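## Task

Move the green foam block onto the counter so it sits on the counter surface itself, not on top of any other object there; leave the other blocks standing, and keep the robot upright and untilted throughout, since a fall or lean means failure.

## Robot and tools

ROBOT. TidyBot++: a wheeled base 0.54 m long, 0.50 m wide and 0.38 m tall on four driven casters, carrying one seven-joint arm that ends in a two-finger gripper. The shoulder sits 0.12 m ahead of the base centre, 0.68 m off the floor. Link lengths: upper arm 0.42 m, forearm 0.31 m, wrist to hand point 0.31 m. Cameras: base_camera and wrist_camera (the latter looks along the hand). The arm begins folded, hand down, poking up to 0.08 m beyond the base front. A downward-pointing hand reaches at most about 0.94 m above the floor, and only near the base. Occasionally a loose object gets nudged by an outside force.

FRAMES. Base frame, in metres: origin on the floor below the base centre, x ahead, y to the left, z upward. hand_pose is the midpoint between the finger pads, in this frame; the hand's own z axis runs along the fingers and the fingers close along its y axis. The odometry frame is the base frame as it was when the scene began; base_odometry counts wheel rotation only, so slip looks like travel, and heading (rad, left positive, -3.142 to 3.142) can drift a few cm and degrees over many moves. base_tilt is in degrees, positive for leaning forward or right.

move. One action per call; arguments base, joints, target, speeds, plus cameras and blocking.
- base: one object of offsets from where the base stands when the command begins: translate_m (metres, forward +, -2 to 2), strafe_m (metres, left +, -2 to 2), rotate_rad (radians, counter-clockwise seen from above +, -6.3 to 6.3). Combined translate and strafe drive straight to that point.
- joints: an object of absolute targets keyed by name, radians. joint_1_rad any angle (positive is clockwise from above, opposite to heading); joint_2_rad -2.249 to 2.249 (0 = upper arm vertical, + leans forward); joint_3_rad any angle; joint_4_rad -2.579 to 2.579 (elbow, 0 straight, negative bends forward when joint_3 is 3.14); joint_5_rad any angle; joint_6_rad -2.099 to 2.099 (wrist); joint_7_rad any angle (hand roll; at 1.57 with hand down the fingers open left-right). gripper_pos 0 (open) to 1 (closed); finger gap is roughly 85 x (1 - gripper_pos) mm. Done tolerances: ±0.039 for joints 1-4, ±0.095 for 5-7, ±0.03 gripper. Unlimited joints take the short way, so turn more than half a revolution in steps.
- target: one flat list of seven numbers, an absolute hand pose in the base frame: x, y, z in metres then quaternion qw, qx, qy, qz, the same convention hand_pose prints. With target, joints may contain only gripper_pos.
- speeds: per-action caps keyed like base: translate_m and strafe_m 0.05 to 0.5 m/s (name only one of them when both move), rotate_rad 0.1 to 1.57 rad/s.
- cameras: list of base_camera, wrist_camera or all; omitted means all, [] means none.
- blocking: true/omitted returns after everything settles; false returns in about 0.5 s while motion continues, and a later move only overrides the parts it names.
A call with no action just reports state and images.

wait: seconds 0 to 10, returns early once motions settle. stop: brakes everything you commanded. zoom_image: camera plus region [x0, y0, x1, y1] in pixels from the top-left, at most 504 by 504, on that camera's latest image. finished_scene: scene (this scene's number); it is final, and the result must hold without the robot.

RESULT LINES. pictures lists image order; move gives done or the worst status; base_status, joint_status and hand_status hold words such as moving, done, off_target (resting short, possibly still pushing), stopped, contact_stop, time_out, not_followed, torque_fault, limit_stop_at_motor_heat. joint_positions, hand_pose and hand_target (where joint targets would put the hand) show the arm. motor_effort is percent of maximum torque, peak in brackets. on_its_own lists uncommanded actions; earlier move reports a non-blocking move. Warnings: joint command not followed with cause: (self-collision check), pose unreachable, ARM HIT, MOTOR HOT, OVER-TEMPERATURE FAULT. A refused call, a contact_stop/time_out or a torque fault cancels the rest of the calls in that reply.

TIPS. After a target ends done the hand is usually within 3 cm; fix it by adding (wanted minus hand_pose) to the last target. For joints, resend last command plus (wanted minus reading). To hold still with a load, resend hand_target, never hand_pose, and never command a loaded joint to its current reading. The arm sags under load and stops a cm or two from target; trust the cameras. When a held block touches a surface, hand_pose stops dropping while commands go lower. Low, forward-pointing poses close to the base fail or may drive the arm into the base; nothing stops the arm hitting the base or furniture.

AVOID. Dropping or releasing moving blocks, slams, hard pushes, and heavy gripping of a block still resting on something. Never drive or turn with the arm snagged above about 0.6 m, and avoid sideways swings while stretched out or far reaches over nearby furniture; these tip the robot. A blocked base keeps pushing until it times out. Long stretched holds heat motors; at 75 °C the arm sinks until it cools. Torque limits: 104.5 N m for joints 1-4, 51.3 N m for 5-7; exceeding one freezes the arm for 10 s.

Each tool is called after "Emit:" as a command line: name --argument value for each argument, lists and objects as JSON in quotes; but a table of rows of numbers goes row by row, as --pt "numbers of a row", without its own name.

## Session

Emit:
move

Scene clock: 0.00 s.
base_odometry: x=+0.000 y=+0.000 heading=+0.000
base_tilt: forward=+0.7 right=+0.1
base_status: not commanded
joint_positions: joint_1_rad=+0.001 joint_2_rad=-0.382 joint_3_rad=+3.130 joint_4_rad=-2.514 joint_5_rad=-0.044 joint_6_rad=-0.891 joint_7_rad=+1.528 gripper_pos=+0.000
joint_status: not commanded
motor_effort: joint_1_rad=+0 joint_2_rad=-1 joint_3_rad=+1 joint_4_rad=+15 joint_5_rad=-1 joint_6_rad=+0 joint_7_rad=-1
hand_pose: x=+0.2649 y=+0.0130 z=+0.5958 quat_wxyz=(-0.017, +0.998, -0.029, +0.059) (m; base frame)
hand_target: x=+0.2650 y=+0.0130 z=+0.5959 quat_wxyz=(-0.017, +0.998, -0.029, +0.059) (m; base frame)
hand_status: not commanded
pictures: base_camera, wrist_camera
Images, in order (width x height): base_camera 644x364, wrist_camera 644x476.

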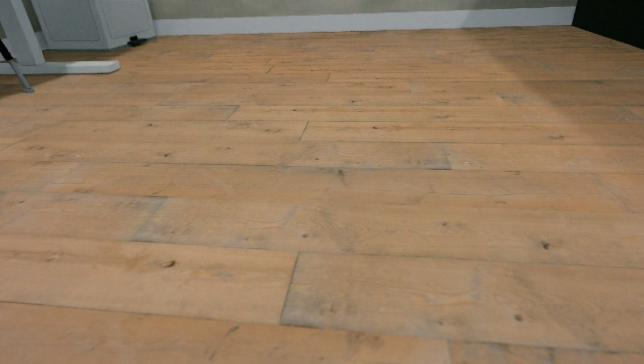

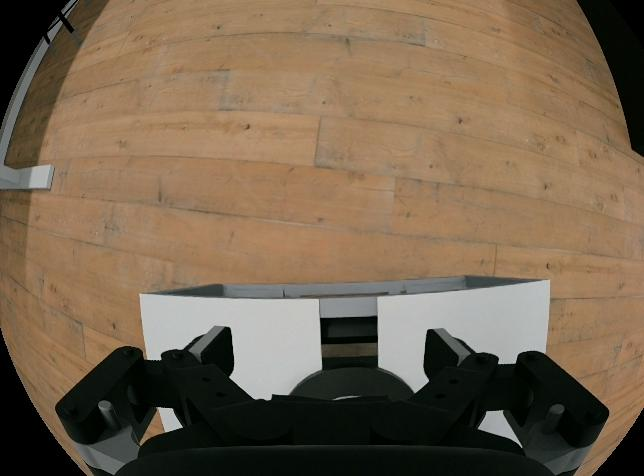

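Emit:
move --joints '{"joint_6_rad": 0.4}'

Emit:
move --base '{"rotate_rad": 1.2}'

Emit:
move --base '{"rotate_rad": 1.3}' --cameras '["wrist_camera"]'

Emit:
move --base '{"rotate_rad": 1.3}' --cameras '["wrist_camera"]'

Emit:
move --base '{"rotate_rad": 1.3}' --cameras '["wrist_camera"]'

Scene clock: 3.03 s.
move: done
base_odometry: x=+0.000 y=+0.000 heading=+0.000
base_tilt: forward=+0.7 right=+0.1
base_status: not commanded
joint_positions: joint_1_rad=+0.001 joint_2_rad=-0.382 joint_3_rad=+3.130 joint_4_rad=-2.514 joint_5_rad=-0.044 joint_6_rad=+0.341 joint_7_rad=+1.528 gripper_pos=+0.000
joint_status: all done
motor_effort: joint_1_rad=+0(0) joint_2_rad=-5(5) joint_3_rad=-1(1) joint_4_rad=+17(19) joint_5_rad=+0(1) joint_6_rad=+7(8) joint_7_rad=+0(1)
hand_pose: x=+0.5320 y=+0.0018 z=+0.8372 quat_wxyz=(-0.022, +0.780, -0.032, +0.625) (m; base frame)
hand_target: x=+0.5353 y=+0.0012 z=+0.8548 quat_wxyz=(-0.022, +0.761, -0.032, +0.647) (m; base frame)
hand_status: not commanded
pictures: base_camera, wrist_camera
Images, in order (width x height): base_camera 644x364, wrist_camera 644x476.

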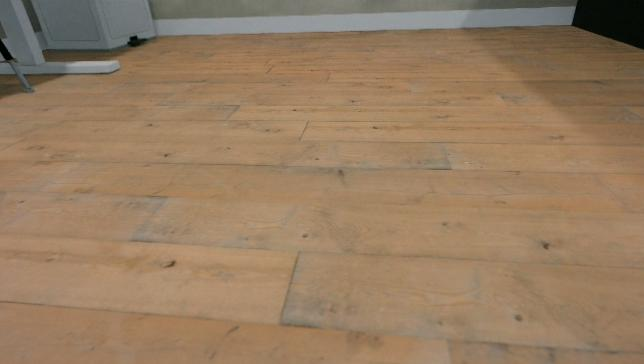

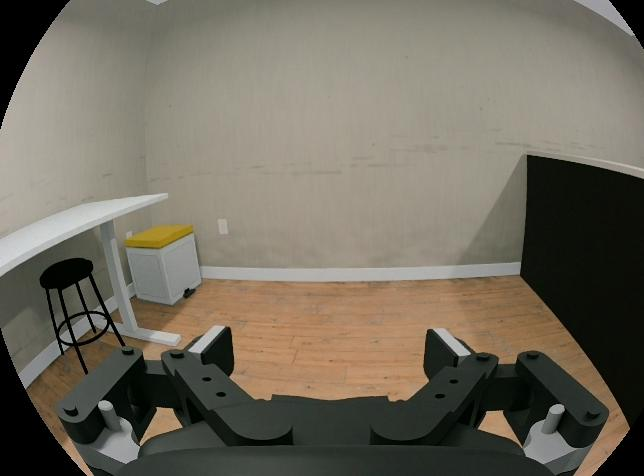

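Scene clock: 5.07 s.
move: done
base_odometry: x=+0.000 y=+0.000 heading=+1.200
base_tilt: forward=+0.7 right=+0.1
base_status: done
joint_positions: joint_1_rad=+0.001 joint_2_rad=-0.382 joint_3_rad=+3.129 joint_4_rad=-2.514 joint_5_rad=-0.044 joint_6_rad=+0.342 joint_7_rad=+1.528 gripper_pos=+0.000
joint_status: not commanded
motor_effort: joint_1_rad=+0(1) joint_2_rad=-5(6) joint_3_rad=+0(2) joint_4_rad=+18(19) joint_5_rad=+0(1) joint_6_rad=+7(8) joint_7_rad=+0(1)
hand_pose: x=+0.5320 y=+0.0019 z=+0.8373 quat_wxyz=(-0.022, +0.780, -0.032, +0.625) (m; base frame)
hand_target: x=+0.5353 y=+0.0012 z=+0.8548 quat_wxyz=(-0.022, +0.761, -0.032, +0.647) (m; base frame)
hand_status: not commanded
pictures: base_camera, wrist_camera
Images, in order (width x height): base_camera 644x364, wrist_camera 644x476.

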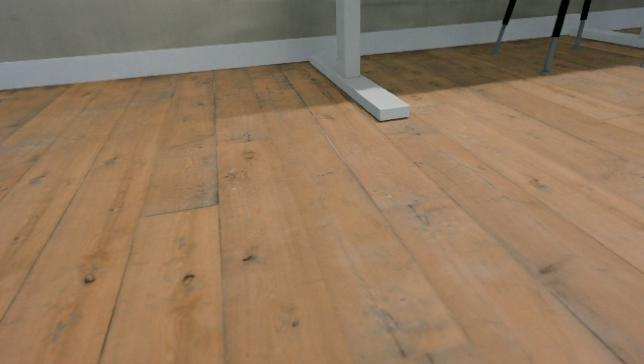

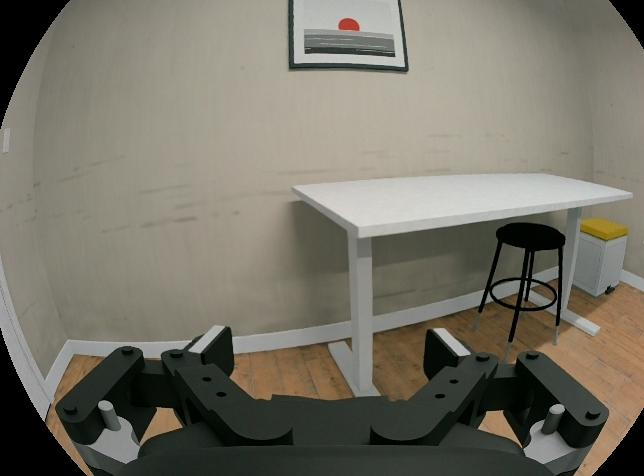

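Scene clock: 7.20 s.
move: done
base_odometry: x=+0.000 y=+0.000 heading=+2.499
base_tilt: forward=+0.6 right=+0.0
base_status: done
joint_positions: joint_1_rad=+0.001 joint_2_rad=-0.382 joint_3_rad=+3.129 joint_4_rad=-2.514 joint_5_rad=-0.044 joint_6_rad=+0.342 joint_7_rad=+1.528 gripper_pos=+0.000
joint_status: not commanded
motor_effort: joint_1_rad=+0(1) joint_2_rad=-5(6) joint_3_rad=+0(2) joint_4_rad=+19(20) joint_5_rad=+0(1) joint_6_rad=+7(8) joint_7_rad=+0(1)
hand_pose: x=+0.5320 y=+0.0020 z=+0.8374 quat_wxyz=(-0.022, +0.779, -0.032, +0.625) (m; base frame)
hand_target: x=+0.5353 y=+0.0012 z=+0.8548 quat_wxyz=(-0.022, +0.761, -0.032, +0.647) (m; base frame)
hand_status: not commanded
pictures: wrist_camera
Images, in order (width x height): wrist_camera 644x476.

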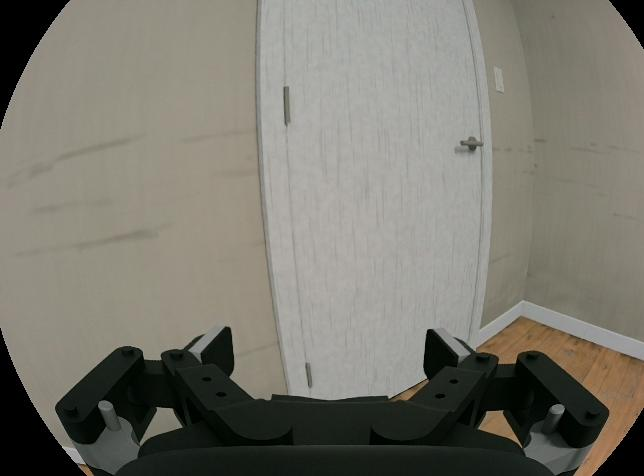

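Scene clock: 9.33 s.
move: done
base_odometry: x=+0.000 y=+0.000 heading=-2.484
base_tilt: forward=+0.7 right=+0.1
base_status: done
joint_positions: joint_1_rad=+0.001 joint_2_rad=-0.382 joint_3_rad=+3.129 joint_4_rad=-2.514 joint_5_rad=-0.044 joint_6_rad=+0.342 joint_7_rad=+1.528 gripper_pos=+0.000
joint_status: not commanded
motor_effort: joint_1_rad=+0(1) joint_2_rad=-5(6) joint_3_rad=+0(2) joint_4_rad=+18(19) joint_5_rad=+0(1) joint_6_rad=+7(8) joint_7_rad=+0(1)
hand_pose: x=+0.5320 y=+0.0020 z=+0.8374 quat_wxyz=(-0.022, +0.779, -0.032, +0.625) (m; base frame)
hand_target: x=+0.5353 y=+0.0012 z=+0.8548 quat_wxyz=(-0.022, +0.761, -0.032, +0.647) (m; base frame)
hand_status: not commanded
pictures: wrist_camera
Images, in order (width x height): wrist_camera 644x476.

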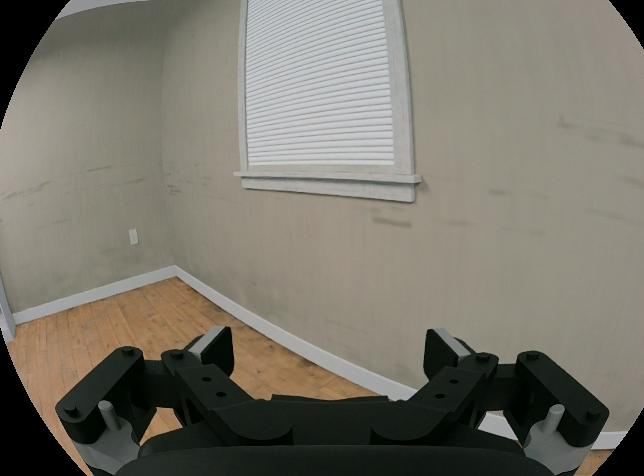

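Scene clock: 11.47 s.
move: done
base_odometry: x=+0.000 y=+0.000 heading=-1.185
base_tilt: forward=+0.7 right=+0.1
base_status: done
joint_positions: joint_1_rad=+0.001 joint_2_rad=-0.382 joint_3_rad=+3.129 joint_4_rad=-2.514 joint_5_rad=-0.044 joint_6_rad=+0.342 joint_7_rad=+1.528 gripper_pos=+0.000
joint_status: not commanded
motor_effort: joint_1_rad=+0(1) joint_2_rad=-5(6) joint_3_rad=+0(1) joint_4_rad=+17(19) joint_5_rad=+0(1) joint_6_rad=+7(8) joint_7_rad=+0(1)
hand_pose: x=+0.5320 y=+0.0021 z=+0.8374 quat_wxyz=(-0.022, +0.779, -0.032, +0.625) (m; base frame)
hand_target: x=+0.5353 y=+0.0012 z=+0.8548 quat_wxyz=(-0.022, +0.761, -0.032, +0.647) (m; base frame)
hand_status: not commanded
pictures: wrist_camera
Images, in order (width x height): wrist_camera 644x476.

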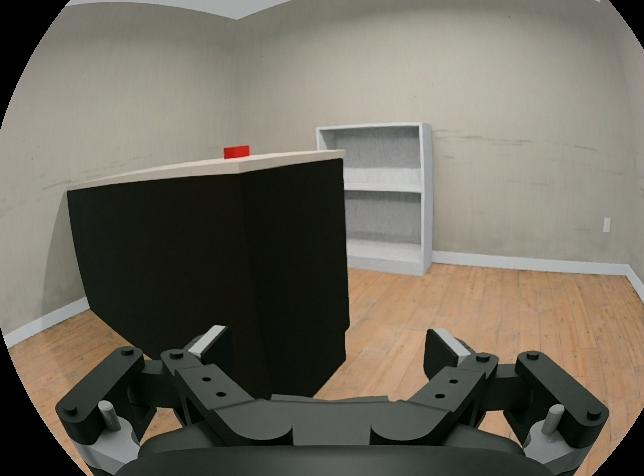

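Emit:
zoom_image --camera "wrist_camera" --region '[60, 100, 460, 300]'

Scaled by 1.260.

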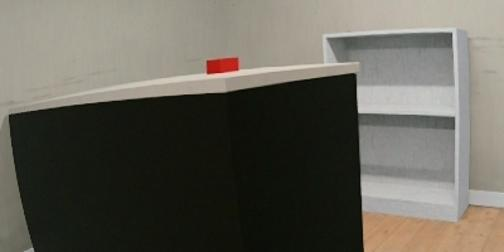

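Emit:
move --base '{"rotate_rad": -0.386}' --cameras '["wrist_camera"]'

Emit:
move --base '{"translate_m": 1.2}'

Emit:
move --base '{"rotate_rad": 1.0}' --cameras '["wrist_camera"]'

Scene clock: 16.20 s.
move: done
base_odometry: x=+0.000 y=+0.000 heading=-1.570
base_tilt: forward=+0.7 right=+0.0
base_status: done
joint_positions: joint_1_rad=+0.001 joint_2_rad=-0.382 joint_3_rad=+3.129 joint_4_rad=-2.514 joint_5_rad=-0.044 joint_6_rad=+0.342 joint_7_rad=+1.528 gripper_pos=+0.000
joint_status: not commanded
motor_effort: joint_1_rad=+0(1) joint_2_rad=-5(6) joint_3_rad=+0(1) joint_4_rad=+18(19) joint_5_rad=+0(1) joint_6_rad=+7(8) joint_7_rad=+0(1)
hand_pose: x=+0.5320 y=+0.0020 z=+0.8375 quat_wxyz=(-0.022, +0.779, -0.032, +0.625) (m; base frame)
hand_target: x=+0.5353 y=+0.0012 z=+0.8548 quat_wxyz=(-0.022, +0.761, -0.032, +0.647) (m; base frame)
hand_status: not commanded
pictures: wrist_camera
Images, in order (width x height): wrist_camera 644x476.

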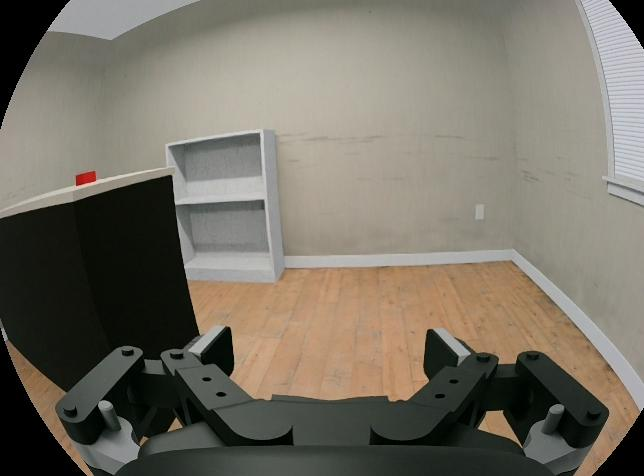

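Scene clock: 20.00 s.
move: done
base_odometry: x=+0.001 y=-1.200 heading=-1.570
base_tilt: forward=+0.6 right=+0.0
base_status: done
joint_positions: joint_1_rad=+0.001 joint_2_rad=-0.381 joint_3_rad=+3.129 joint_4_rad=-2.514 joint_5_rad=-0.044 joint_6_rad=+0.345 joint_7_rad=+1.528 gripper_pos=+0.000
joint_status: not commanded
motor_effort: joint_1_rad=+0(1) joint_2_rad=-5(7) joint_3_rad=+0(1) joint_4_rad=+19(20) joint_5_rad=+0(0) joint_6_rad=+8(8) joint_7_rad=-1(1)
hand_pose: x=+0.5323 y=+0.0019 z=+0.8378 quat_wxyz=(-0.022, +0.779, -0.032, +0.626) (m; base frame)
hand_target: x=+0.5353 y=+0.0012 z=+0.8548 quat_wxyz=(-0.022, +0.761, -0.032, +0.647) (m; base frame)
hand_status: not commanded
pictures: base_camera, wrist_camera
Images, in order (width x height): base_camera 644x364, wrist_camera 644x476.

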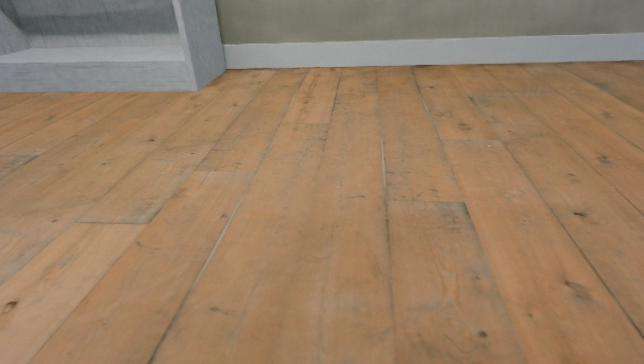

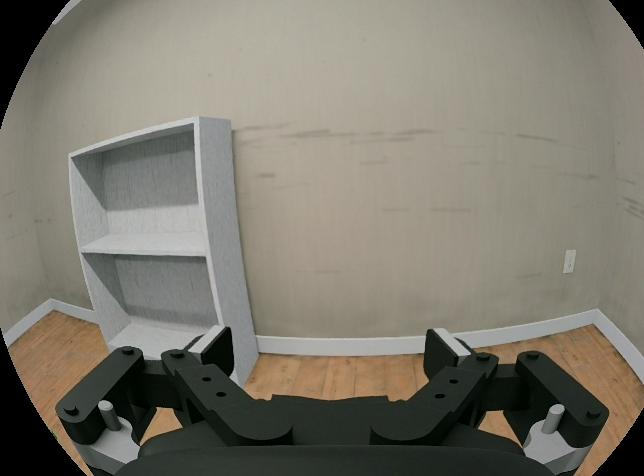

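Scene clock: 21.93 s.
move: done
base_odometry: x=+0.001 y=-1.200 heading=-0.571
base_tilt: forward=+0.8 right=+0.0
base_status: done
joint_positions: joint_1_rad=+0.001 joint_2_rad=-0.381 joint_3_rad=+3.129 joint_4_rad=-2.514 joint_5_rad=-0.044 joint_6_rad=+0.345 joint_7_rad=+1.528 gripper_pos=+0.000
joint_status: not commanded
motor_effort: joint_1_rad=+0(1) joint_2_rad=-5(6) joint_3_rad=+0(2) joint_4_rad=+18(19) joint_5_rad=+0(1) joint_6_rad=+7(8) joint_7_rad=+0(1)
hand_pose: x=+0.5323 y=+0.0020 z=+0.8378 quat_wxyz=(-0.022, +0.779, -0.032, +0.626) (m; base frame)
hand_target: x=+0.5353 y=+0.0012 z=+0.8548 quat_wxyz=(-0.022, +0.761, -0.032, +0.647) (m; base frame)
hand_status: not commanded
pictures: wrist_camera
Images, in order (width x height): wrist_camera 644x476.

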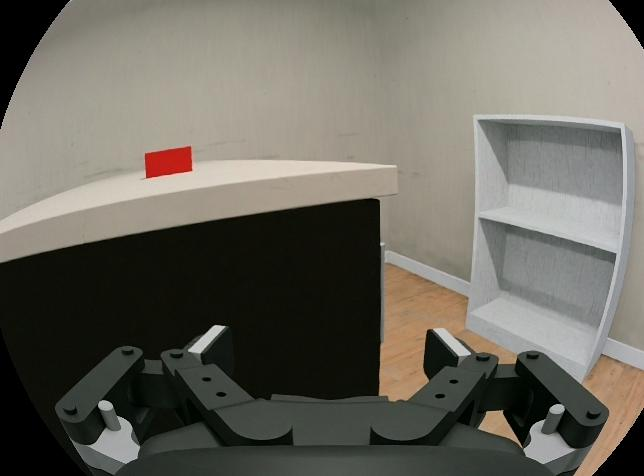

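Emit:
move --base '{"translate_m": 0.65, "strafe_m": -1.01, "rotate_rad": 0.4}' --cameras '["wrist_camera"]'

Scene clock: 26.43 s.
move: done
base_odometry: x=+0.002 y=-2.401 heading=-0.170
base_tilt: forward=+0.7 right=+0.1
base_status: done
joint_positions: joint_1_rad=+0.001 joint_2_rad=-0.382 joint_3_rad=+3.128 joint_4_rad=-2.514 joint_5_rad=-0.044 joint_6_rad=+0.345 joint_7_rad=+1.528 gripper_pos=+0.000
joint_status: not commanded
motor_effort: joint_1_rad=+0(1) joint_2_rad=-5(6) joint_3_rad=+0(2) joint_4_rad=+18(19) joint_5_rad=+0(1) joint_6_rad=+7(8) joint_7_rad=-1(1)
hand_pose: x=+0.5323 y=+0.0024 z=+0.8379 quat_wxyz=(-0.022, +0.779, -0.031, +0.626) (m; base frame)
hand_target: x=+0.5353 y=+0.0012 z=+0.8548 quat_wxyz=(-0.022, +0.761, -0.032, +0.647) (m; base frame)
hand_status: not commanded
pictures: wrist_camera
Images, in order (width x height): wrist_camera 644x476.

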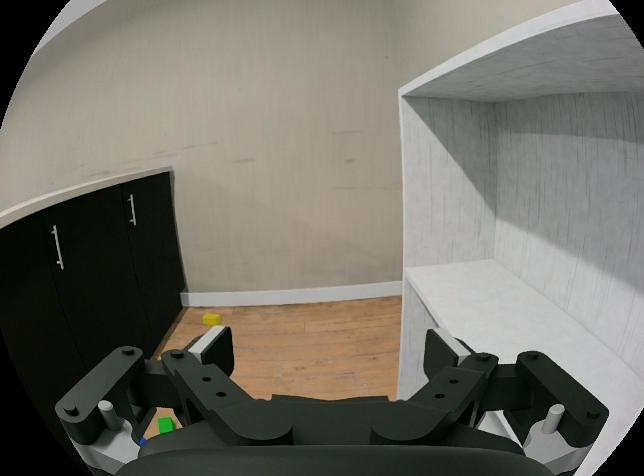

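Emit:
move --joints '{"joint_6_rad": -0.5}'

Scene clock: 28.73 s.
move: done
base_odometry: x=+0.002 y=-2.401 heading=-0.170
base_tilt: forward=+0.7 right=+0.1
base_status: not commanded
joint_positions: joint_1_rad=+0.001 joint_2_rad=-0.382 joint_3_rad=+3.128 joint_4_rad=-2.514 joint_5_rad=-0.044 joint_6_rad=-0.457 joint_7_rad=+1.528 gripper_pos=+0.000
joint_status: all done
motor_effort: joint_1_rad=+0(0) joint_2_rad=-3(5) joint_3_rad=+0(1) joint_4_rad=+16(19) joint_5_rad=-1(1) joint_6_rad=+4(7) joint_7_rad=+0(1)
hand_pose: x=+0.3915 y=+0.0103 z=+0.6399 quat_wxyz=(-0.020, +0.962, -0.031, +0.272) (m; base frame)
hand_target: x=+0.3799 y=+0.0103 z=+0.6332 quat_wxyz=(-0.019, +0.967, -0.031, +0.252) (m; base frame)
hand_status: not commanded
pictures: base_camera, wrist_camera
Images, in order (width x height): base_camera 644x364, wrist_camera 644x476.

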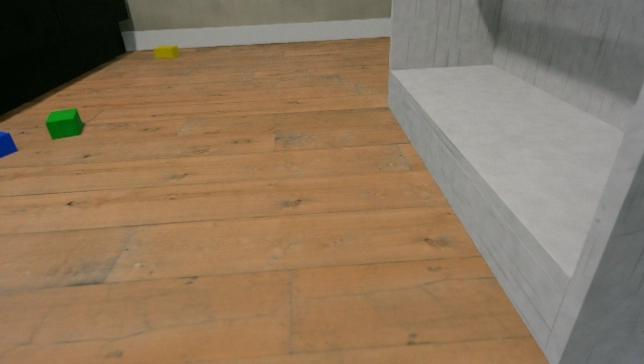

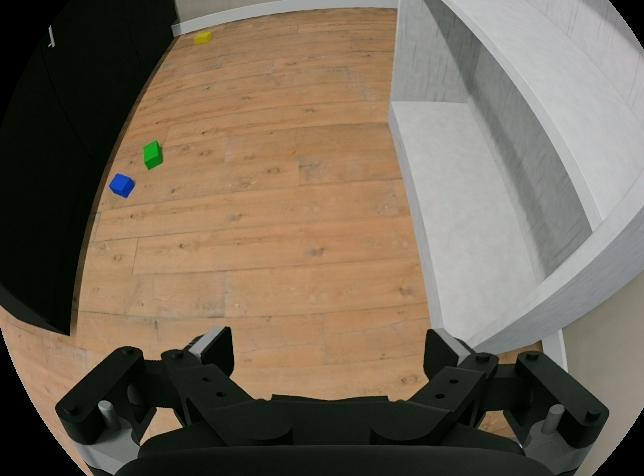

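Emit:
move --base '{"translate_m": 0.754, "strafe_m": 0.332, "rotate_rad": 0.17}'

Scene clock: 37.83 s.
move: done
base_odometry: x=+0.801 y=-2.202 heading=+0.001
base_tilt: forward=+0.7 right=+0.1
base_status: done
joint_positions: joint_1_rad=+0.001 joint_2_rad=-0.382 joint_3_rad=+3.128 joint_4_rad=-2.514 joint_5_rad=-0.044 joint_6_rad=-0.458 joint_7_rad=+1.528 gripper_pos=+0.000
joint_status: not commanded
motor_effort: joint_1_rad=+0(1) joint_2_rad=-3(5) joint_3_rad=+0(1) joint_4_rad=+15(18) joint_5_rad=+0(1) joint_6_rad=+4(4) joint_7_rad=+0(1)
hand_pose: x=+0.3913 y=+0.0103 z=+0.6398 quat_wxyz=(-0.020, +0.962, -0.031, +0.272) (m; base frame)
hand_target: x=+0.3799 y=+0.0103 z=+0.6332 quat_wxyz=(-0.019, +0.967, -0.031, +0.252) (m; base frame)
hand_status: not commanded
pictures: base_camera, wrist_camera
Images, in order (width x height): base_camera 644x364, wrist_camera 644x476.

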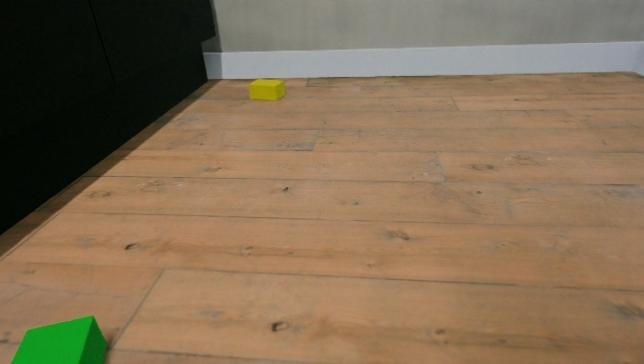

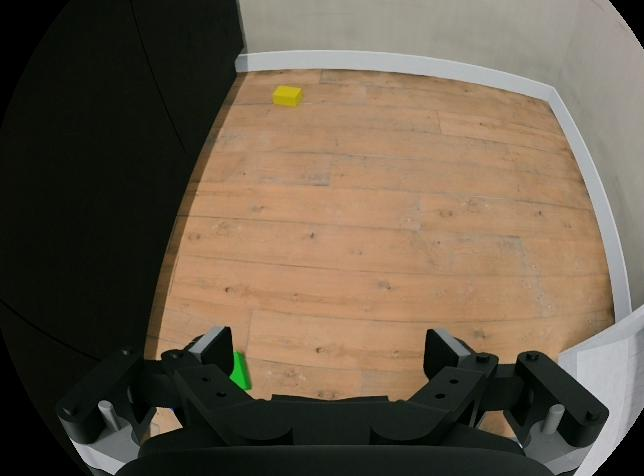

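Emit:
move --base '{"translate_m": -0.3}' --joints '{"joint_6_rad": -0.89}'

Scene clock: 41.00 s.
move: done
base_odometry: x=+0.501 y=-2.202 heading=+0.000
base_tilt: forward=+0.7 right=+0.0
base_status: done
joint_positions: joint_1_rad=+0.001 joint_2_rad=-0.384 joint_3_rad=+3.128 joint_4_rad=-2.514 joint_5_rad=-0.044 joint_6_rad=-0.846 joint_7_rad=+1.528 gripper_pos=+0.000
joint_status: all done
motor_effort: joint_1_rad=+0(1) joint_2_rad=-1(4) joint_3_rad=+0(1) joint_4_rad=+14(16) joint_5_rad=+0(1) joint_6_rad=+1(3) joint_7_rad=+0(1)
hand_pose: x=+0.2793 y=+0.0129 z=+0.5983 quat_wxyz=(-0.017, +0.996, -0.029, +0.082) (m; base frame)
hand_target: x=+0.2652 y=+0.0130 z=+0.5959 quat_wxyz=(-0.017, +0.998, -0.029, +0.059) (m; base frame)
hand_status: not commanded
pictures: base_camera, wrist_camera
Images, in order (width x height): base_camera 644x364, wrist_camera 644x476.

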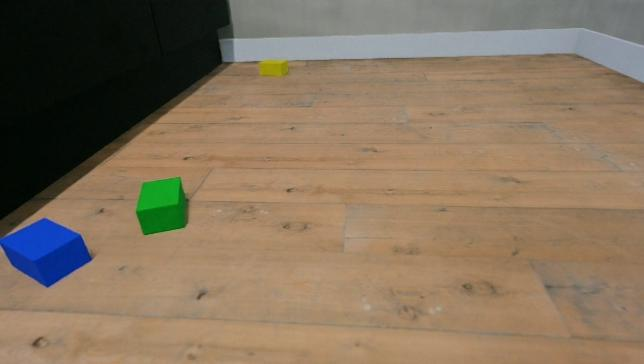

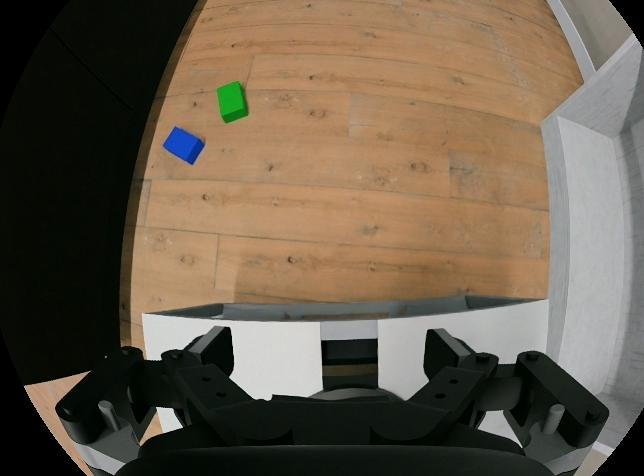

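Emit:
zoom_image --camera "base_camera" --region '[0, 150, 300, 320]'

Emit:
move --base '{"translate_m": 0.15, "strafe_m": 0.12}' --cameras '[]'

Emit:
move --target '[0.58, 0.14, 0.4, 0, 1, 0, 0]'

Scaled by 1.680.

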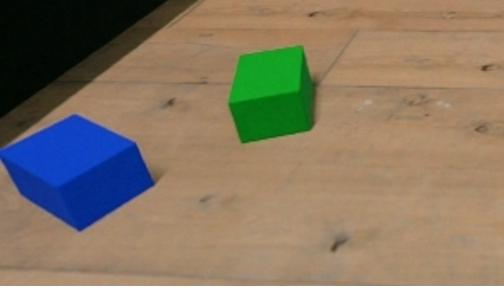

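Scene clock: 46.27 s.
move: done
base_odometry: x=+0.651 y=-2.081 heading=+0.001
base_tilt: forward=+0.6 right=+0.1
base_status: done
joint_positions: joint_1_rad=+0.001 joint_2_rad=-0.380 joint_3_rad=+3.128 joint_4_rad=-2.514 joint_5_rad=-0.044 joint_6_rad=-0.846 joint_7_rad=+1.528 gripper_pos=+0.000
joint_status: not commanded
motor_effort: joint_1_rad=+0(0) joint_2_rad=-1(3) joint_3_rad=+1(1) joint_4_rad=+14(16) joint_5_rad=-1(1) joint_6_rad=+1(1) joint_7_rad=+0(1)
hand_pose: x=+0.2787 y=+0.0130 z=+0.5977 quat_wxyz=(-0.017, +0.996, -0.029, +0.080) (m; base frame)
hand_target: x=+0.2652 y=+0.0130 z=+0.5959 quat_wxyz=(-0.017, +0.998, -0.029, +0.059) (m; base frame)
hand_status: not commanded
pictures: none
No camera images: "cameras" was empty.

Scene clock: 48.73 s.
move: done
base_odometry: x=+0.651 y=-2.081 heading=+0.001
base_tilt: forward=+0.7 right=+0.0
base_status: not commanded
joint_positions: joint_1_rad=-0.305 joint_2_rad=+0.809 joint_3_rad=+3.167 joint_4_rad=-1.755 joint_5_rad=-0.044 joint_6_rad=-0.650 joint_7_rad=+1.365 gripper_pos=+0.000
joint_status: not commanded
motor_effort: joint_1_rad=+0(1) joint_2_rad=-35(36) joint_3_rad=-1(2) joint_4_rad=+7(16) joint_5_rad=+0(1) joint_6_rad=-1(2) joint_7_rad=+0(1)
hand_pose: x=+0.5530 y=+0.1328 z=+0.3982 quat_wxyz=(+0.005, +0.999, +0.023, -0.036) (m; base frame)
hand_target: x=+0.5800 y=+0.1400 z=+0.4000 quat_wxyz=(+0.000, +1.000, +0.000, +0.000) (m; base frame)
hand_status: done (0.028 m and 4.9 deg from the pose sent, 0.382 m and 10.0 deg at the start)
pictures: base_camera, wrist_camera
Images, in order (width x height): base_camera 644x364, wrist_camera 644x476.

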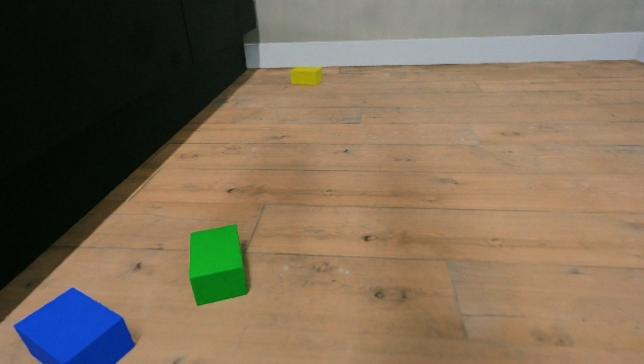

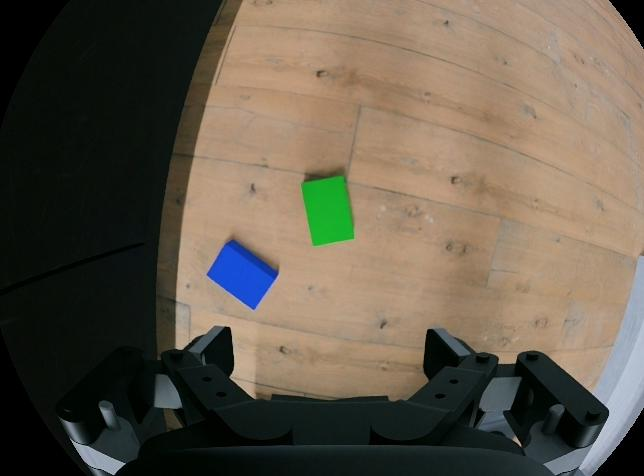

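Emit:
move --target '[0.645, 0.125, 0.25, 0, 0.9968, 0.0741, 0.03]'

Scene clock: 54.07 s.
move: done
base_odometry: x=+0.651 y=-2.081 heading=+0.001
base_tilt: forward=+0.7 right=+0.0
base_status: not commanded
joint_positions: joint_1_rad=-0.261 joint_2_rad=+1.177 joint_3_rad=+3.167 joint_4_rad=-1.548 joint_5_rad=-0.044 joint_6_rad=-0.437 joint_7_rad=+1.458 gripper_pos=+0.000
joint_status: not commanded
motor_effort: joint_1_rad=+0(1) joint_2_rad=-40(42) joint_3_rad=+0(2) joint_4_rad=+6(9) joint_5_rad=+0(1) joint_6_rad=+0(1) joint_7_rad=+0(1)
hand_pose: x=+0.6135 y=+0.1235 z=+0.2443 quat_wxyz=(+0.004, +0.999, +0.049, -0.009) (m; base frame)
hand_target: x=+0.6450 y=+0.1250 z=+0.2500 quat_wxyz=(+0.000, +0.997, +0.074, +0.030) (m; base frame)
hand_status: done (0.032 m and 5.4 deg from the pose sent, 0.175 m and 9.6 deg at the start)
pictures: base_camera, wrist_camera
Images, in order (width x height): base_camera 644x364, wrist_camera 644x476.

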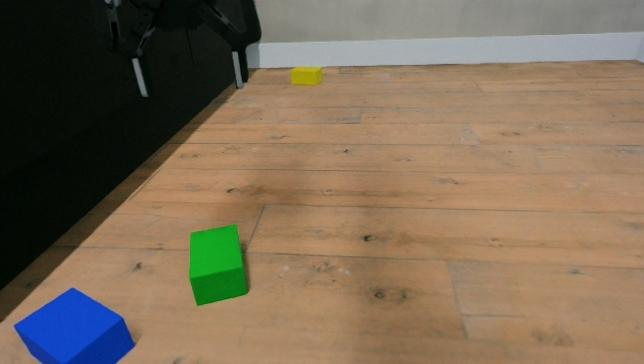

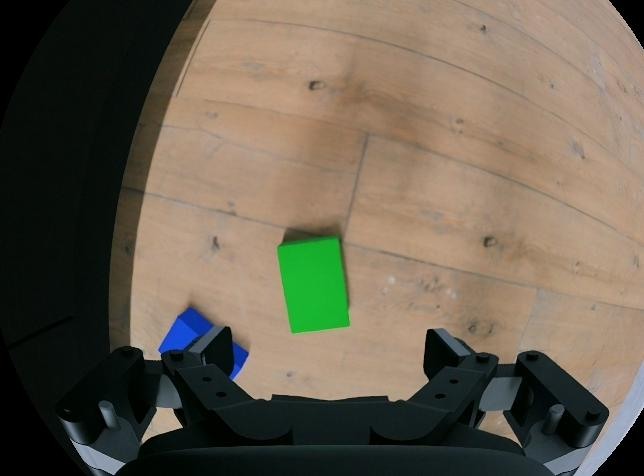

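Emit:
move --target '[0.645, 0.131, 0.14, 0, 0.9892, 0.1435, 0.02]'

Scene clock: 58.17 s.
move: done
base_odometry: x=+0.651 y=-2.081 heading=+0.001
base_tilt: forward=+0.7 right=+0.0
base_status: not commanded
joint_positions: joint_1_rad=-0.257 joint_2_rad=+1.431 joint_3_rad=+3.153 joint_4_rad=-1.369 joint_5_rad=-0.012 joint_6_rad=-0.381 joint_7_rad=+1.550 gripper_pos=+0.000
joint_status: not commanded
motor_effort: joint_1_rad=+0(1) joint_2_rad=-41(45) joint_3_rad=-1(2) joint_4_rad=+5(7) joint_5_rad=+0(1) joint_6_rad=-1(1) joint_7_rad=-1(1)
hand_pose: x=+0.6133 y=+0.1255 z=+0.1331 quat_wxyz=(+0.006, +0.994, +0.111, -0.019) (m; base frame)
hand_target: x=+0.6450 y=+0.1310 z=+0.1400 quat_wxyz=(+0.000, +0.989, +0.144, +0.020) (m; base frame)
hand_status: done (0.033 m and 5.9 deg from the pose sent, 0.109 m and 11.4 deg at the start)
pictures: base_camera, wrist_camera
Images, in order (width x height): base_camera 644x364, wrist_camera 644x476.

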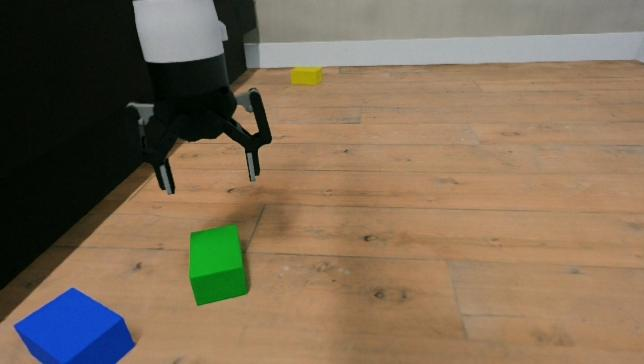

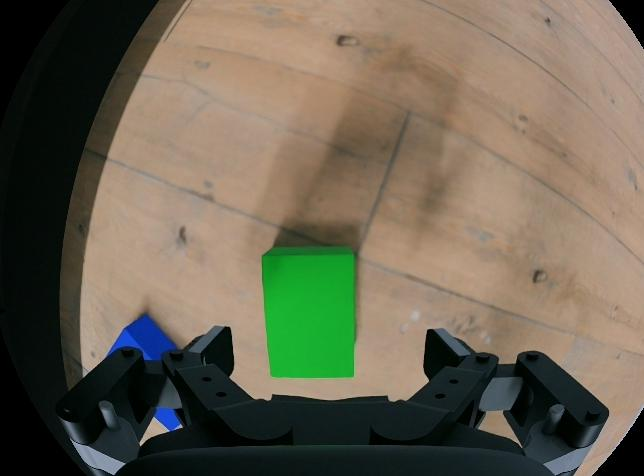

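Emit:
move --target '[0.643, 0.142, 0.09, 0, 0.9892, 0.1435, 0.03]'

Scene clock: 61.17 s.
move: done
base_odometry: x=+0.651 y=-2.081 heading=+0.001
base_tilt: forward=+0.7 right=+0.1
base_status: not commanded
joint_positions: joint_1_rad=-0.257 joint_2_rad=+1.539 joint_3_rad=+3.153 joint_4_rad=-1.287 joint_5_rad=-0.011 joint_6_rad=-0.327 joint_7_rad=+1.550 gripper_pos=+0.000
joint_status: not commanded
motor_effort: joint_1_rad=+0(1) joint_2_rad=-41(44) joint_3_rad=-1(2) joint_4_rad=+5(6) joint_5_rad=+0(1) joint_6_rad=-1(1) joint_7_rad=+0(1)
hand_pose: x=+0.6179 y=+0.1268 z=+0.0850 quat_wxyz=(+0.004, +0.994, +0.113, -0.005) (m; base frame)
hand_target: x=+0.6430 y=+0.1420 z=+0.0900 quat_wxyz=(+0.000, +0.989, +0.144, +0.030) (m; base frame)
hand_status: done (0.030 m and 5.4 deg from the pose sent, 0.055 m and 6.8 deg at the start)
pictures: base_camera, wrist_camera
Images, in order (width x height): base_camera 644x364, wrist_camera 644x476.

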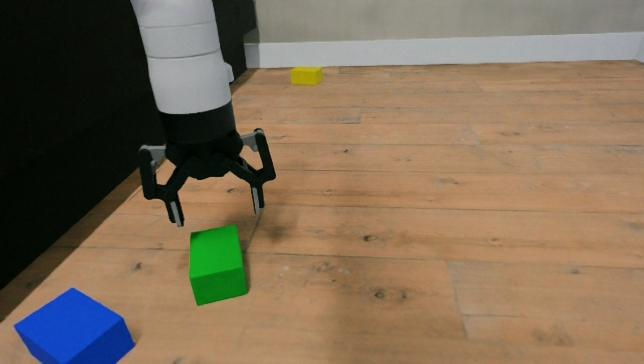

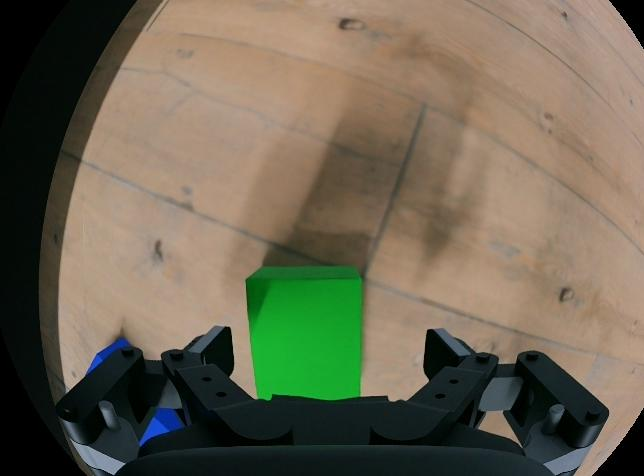

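Emit:
move --target '[0.636, 0.156, 0.06, 0, 0.9892, 0.1435, 0.03]'

Scene clock: 63.20 s.
move: done
base_odometry: x=+0.651 y=-2.081 heading=+0.001
base_tilt: forward=+0.8 right=+0.1
base_status: not commanded
joint_positions: joint_1_rad=-0.291 joint_2_rad=+1.603 joint_3_rad=+3.153 joint_4_rad=-1.226 joint_5_rad=-0.011 joint_6_rad=-0.317 joint_7_rad=+1.550 gripper_pos=+0.000
joint_status: not commanded
motor_effort: joint_1_rad=+0(1) joint_2_rad=-41(43) joint_3_rad=-1(2) joint_4_rad=+4(6) joint_5_rad=+0(1) joint_6_rad=-1(1) joint_7_rad=+0(1)
hand_pose: x=+0.6146 y=+0.1438 z=+0.0578 quat_wxyz=(+0.004, +0.992, +0.130, -0.001) (m; base frame)
hand_target: x=+0.6360 y=+0.1560 z=+0.0600 quat_wxyz=(+0.000, +0.989, +0.144, +0.030) (m; base frame)
hand_status: done (0.025 m and 4.0 deg from the pose sent, 0.043 m and 5.4 deg at the start)
pictures: base_camera, wrist_camera
Images, in order (width x height): base_camera 644x364, wrist_camera 644x476.

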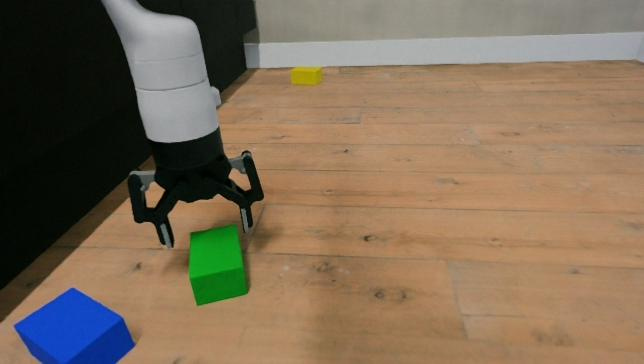

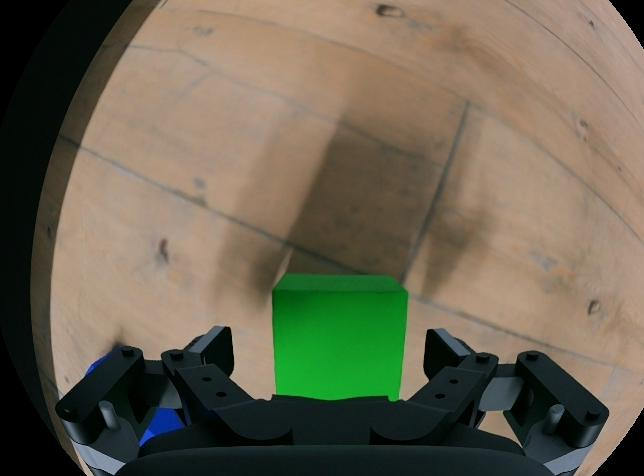

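Emit:
move --target '[0.634, 0.149, 0.035, 0, 0.9892, 0.1435, 0.03]'

Scene clock: 64.57 s.
move: done
base_odometry: x=+0.651 y=-2.081 heading=+0.001
base_tilt: forward=+0.7 right=+0.0
base_status: not commanded
joint_positions: joint_1_rad=-0.290 joint_2_rad=+1.660 joint_3_rad=+3.153 joint_4_rad=-1.176 joint_5_rad=-0.011 joint_6_rad=-0.308 joint_7_rad=+1.550 gripper_pos=+0.000
joint_status: not commanded
motor_effort: joint_1_rad=+0(0) joint_2_rad=-41(43) joint_3_rad=-1(2) joint_4_rad=+5(6) joint_5_rad=+0(1) joint_6_rad=-1(1) joint_7_rad=+0(1)
hand_pose: x=+0.6113 y=+0.1428 z=+0.0331 quat_wxyz=(+0.004, +0.992, +0.130, -0.001) (m; base frame)
hand_target: x=+0.6340 y=+0.1490 z=+0.0350 quat_wxyz=(+0.000, +0.989, +0.144, +0.030) (m; base frame)
hand_status: done (0.024 m and 3.9 deg from the pose sent, 0.030 m and 4.0 deg at the start)
pictures: base_camera, wrist_camera
Images, in order (width x height): base_camera 644x364, wrist_camera 644x476.

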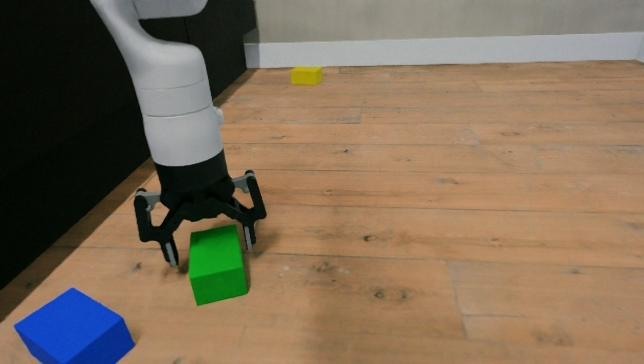

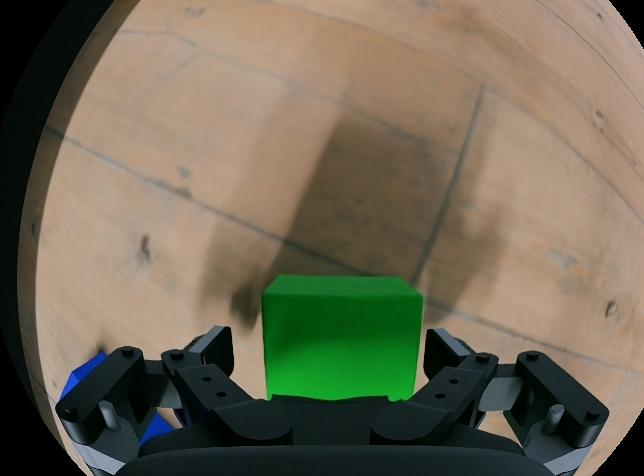

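Emit:
move --target '[0.622, 0.138, 0.031, 0, 0.9892, 0.1435, 0.03]'

Scene clock: 66.43 s.
move: done
base_odometry: x=+0.651 y=-2.081 heading=+0.001
base_tilt: forward=+0.7 right=+0.0
base_status: not commanded
joint_positions: joint_1_rad=-0.285 joint_2_rad=+1.661 joint_3_rad=+3.153 joint_4_rad=-1.201 joint_5_rad=-0.011 joint_6_rad=-0.261 joint_7_rad=+1.550 gripper_pos=+0.000
joint_status: not commanded
motor_effort: joint_1_rad=+0(1) joint_2_rad=-41(41) joint_3_rad=-1(2) joint_4_rad=+5(6) joint_5_rad=+0(0) joint_6_rad=+0(1) joint_7_rad=+0(1)
hand_pose: x=+0.6112 y=+0.1395 z=+0.0305 quat_wxyz=(+0.002, +0.992, +0.127, +0.010) (m; base frame)
hand_target: x=+0.6220 y=+0.1380 z=+0.0310 quat_wxyz=(+0.000, +0.989, +0.144, +0.030) (m; base frame)
hand_status: done (0.011 m and 3.0 deg from the pose sent, 0.012 m and 3.9 deg at the start)
pictures: base_camera, wrist_camera
Images, in order (width x height): base_camera 644x364, wrist_camera 644x476.

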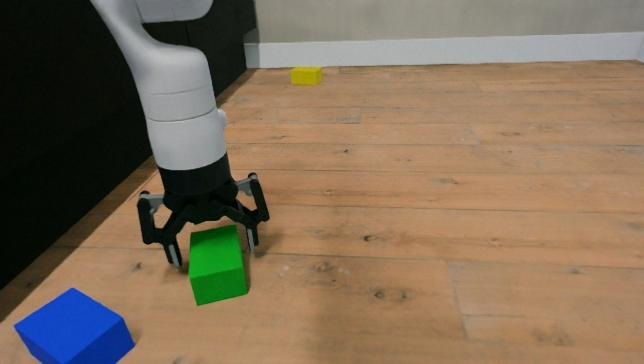

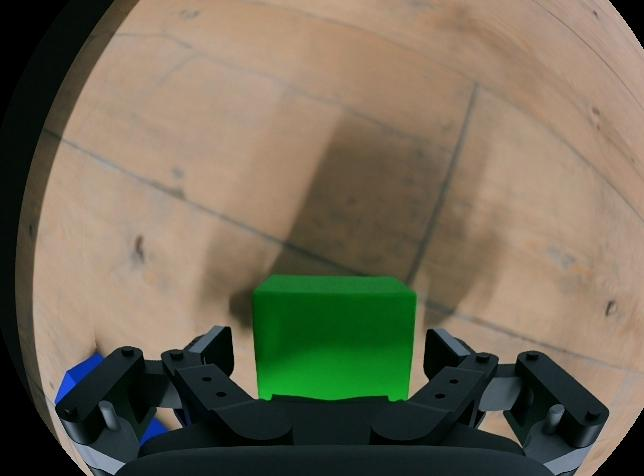

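Emit:
move --joints '{"gripper_pos": 0.45}'

Scene clock: 68.03 s.
move: off_target
base_odometry: x=+0.651 y=-2.082 heading=+0.001
base_tilt: forward=+0.7 right=+0.0
base_status: not commanded
joint_positions: joint_1_rad=-0.285 joint_2_rad=+1.657 joint_3_rad=+3.153 joint_4_rad=-1.207 joint_5_rad=-0.011 joint_6_rad=-0.256 joint_7_rad=+1.550 gripper_pos=+0.397
joint_status: gripper_pos off_target (ended at +0.397, target +0.450)
motor_effort: joint_1_rad=+0(1) joint_2_rad=-39(41) joint_3_rad=-1(2) joint_4_rad=+5(9) joint_5_rad=-1(1) joint_6_rad=+1(4) joint_7_rad=+0(1)
hand_pose: x=+0.6116 y=+0.1396 z=+0.0317 quat_wxyz=(+0.002, +0.992, +0.127, +0.011) (m; base frame)
hand_target: x=+0.6220 y=+0.1380 z=+0.0310 quat_wxyz=(+0.000, +0.989, +0.144, +0.030) (m; base frame)
hand_status: not commanded
pictures: base_camera, wrist_camera
Images, in order (width x height): base_camera 644x364, wrist_camera 644x476.

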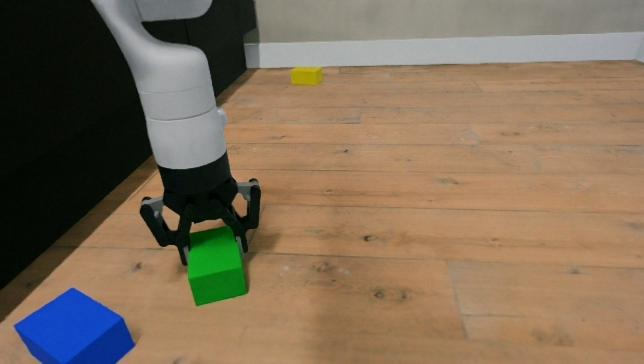

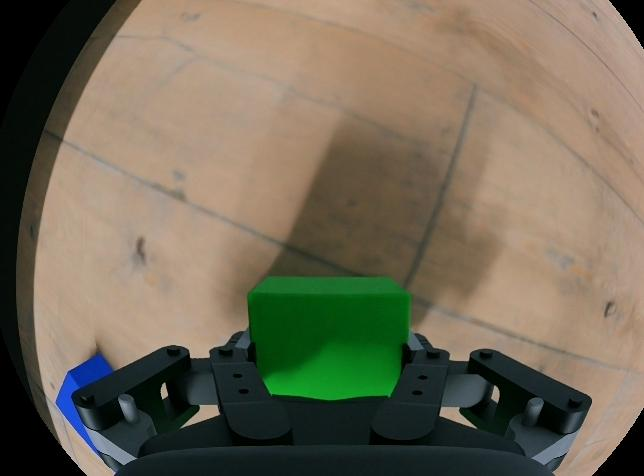

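Emit:
move --target '[0.622, 0.138, 0.10, 0, 0.9892, 0.1435, 0.03]'

Emit:
move --target '[0.60, 0.10, 0.35, 0, 0.9892, 0.1435, 0.03]' --joints '{"gripper_pos": 0.55}'

Scene clock: 71.47 s.
move: done
base_odometry: x=+0.651 y=-2.082 heading=+0.001
base_tilt: forward=+0.7 right=+0.1
base_status: not commanded
joint_positions: joint_1_rad=-0.285 joint_2_rad=+1.500 joint_3_rad=+3.153 joint_4_rad=-1.361 joint_5_rad=-0.011 joint_6_rad=-0.252 joint_7_rad=+1.550 gripper_pos=+0.397
joint_status: not commanded
motor_effort: joint_1_rad=+0(0) joint_2_rad=-41(43) joint_3_rad=-1(2) joint_4_rad=+5(6) joint_5_rad=+0(1) joint_6_rad=+0(1) joint_7_rad=+0(1)
hand_pose: x=+0.6151 y=+0.1405 z=+0.0980 quat_wxyz=(+0.002, +0.992, +0.126, +0.015) (m; base frame)
hand_target: x=+0.6220 y=+0.1380 z=+0.1001 quat_wxyz=(+0.000, +0.989, +0.144, +0.030) (m; base frame)
hand_status: done (0.008 m and 2.7 deg from the pose sent, 0.069 m and 2.9 deg at the start)
pictures: base_camera, wrist_camera
Images, in order (width x height): base_camera 644x364, wrist_camera 644x476.

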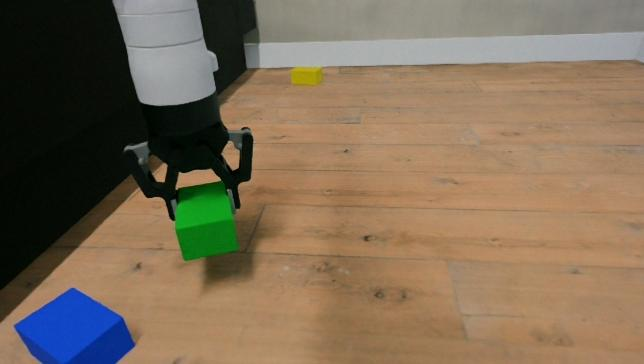

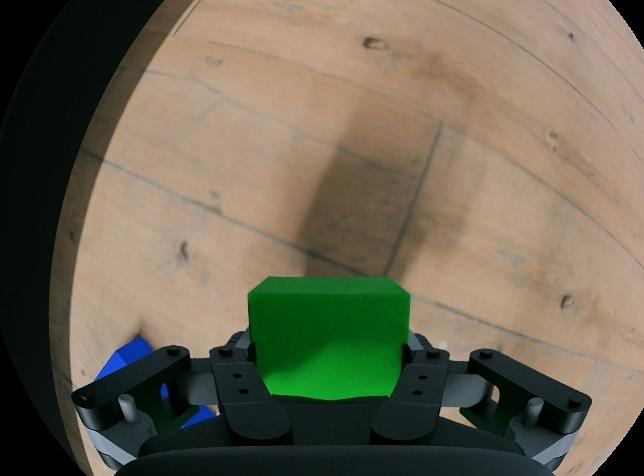

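Scene clock: 73.30 s.
move: off_target
base_odometry: x=+0.651 y=-2.082 heading=+0.001
base_tilt: forward=+0.7 right=+0.0
base_status: not commanded
joint_positions: joint_1_rad=-0.205 joint_2_rad=+0.924 joint_3_rad=+3.136 joint_4_rad=-1.750 joint_5_rad=+0.011 joint_6_rad=-0.357 joint_7_rad=+1.568 gripper_pos=+0.397
joint_status: gripper_pos off_target (ended at +0.397, target +0.550)
motor_effort: joint_1_rad=+0(1) joint_2_rad=-37(44) joint_3_rad=-2(2) joint_4_rad=+8(8) joint_5_rad=-1(1) joint_6_rad=+0(1) joint_7_rad=+0(1)
hand_pose: x=+0.6197 y=+0.1075 z=+0.3457 quat_wxyz=(-0.006, +0.993, +0.108, +0.055) (m; base frame)
hand_target: x=+0.6000 y=+0.1000 z=+0.3500 quat_wxyz=(+0.000, +0.989, +0.143, +0.030) (m; base frame)
hand_status: done (0.022 m and 5.1 deg from the pose sent, 0.256 m and 2.7 deg at the start)
pictures: base_camera, wrist_camera
Images, in order (width x height): base_camera 644x364, wrist_camera 644x476.

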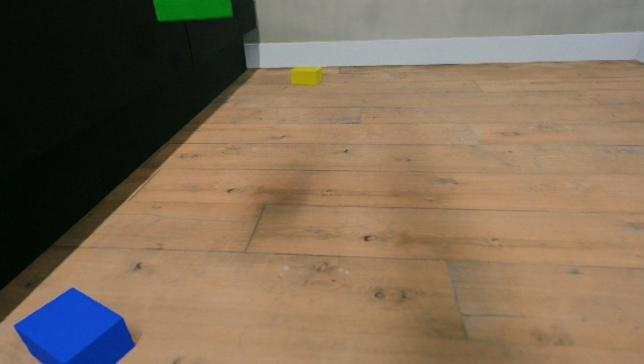

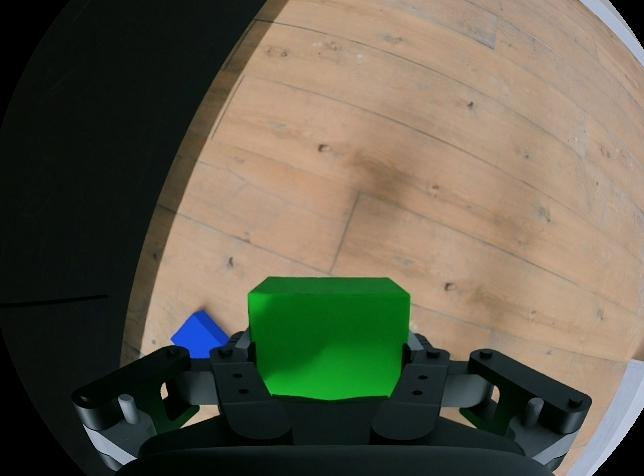

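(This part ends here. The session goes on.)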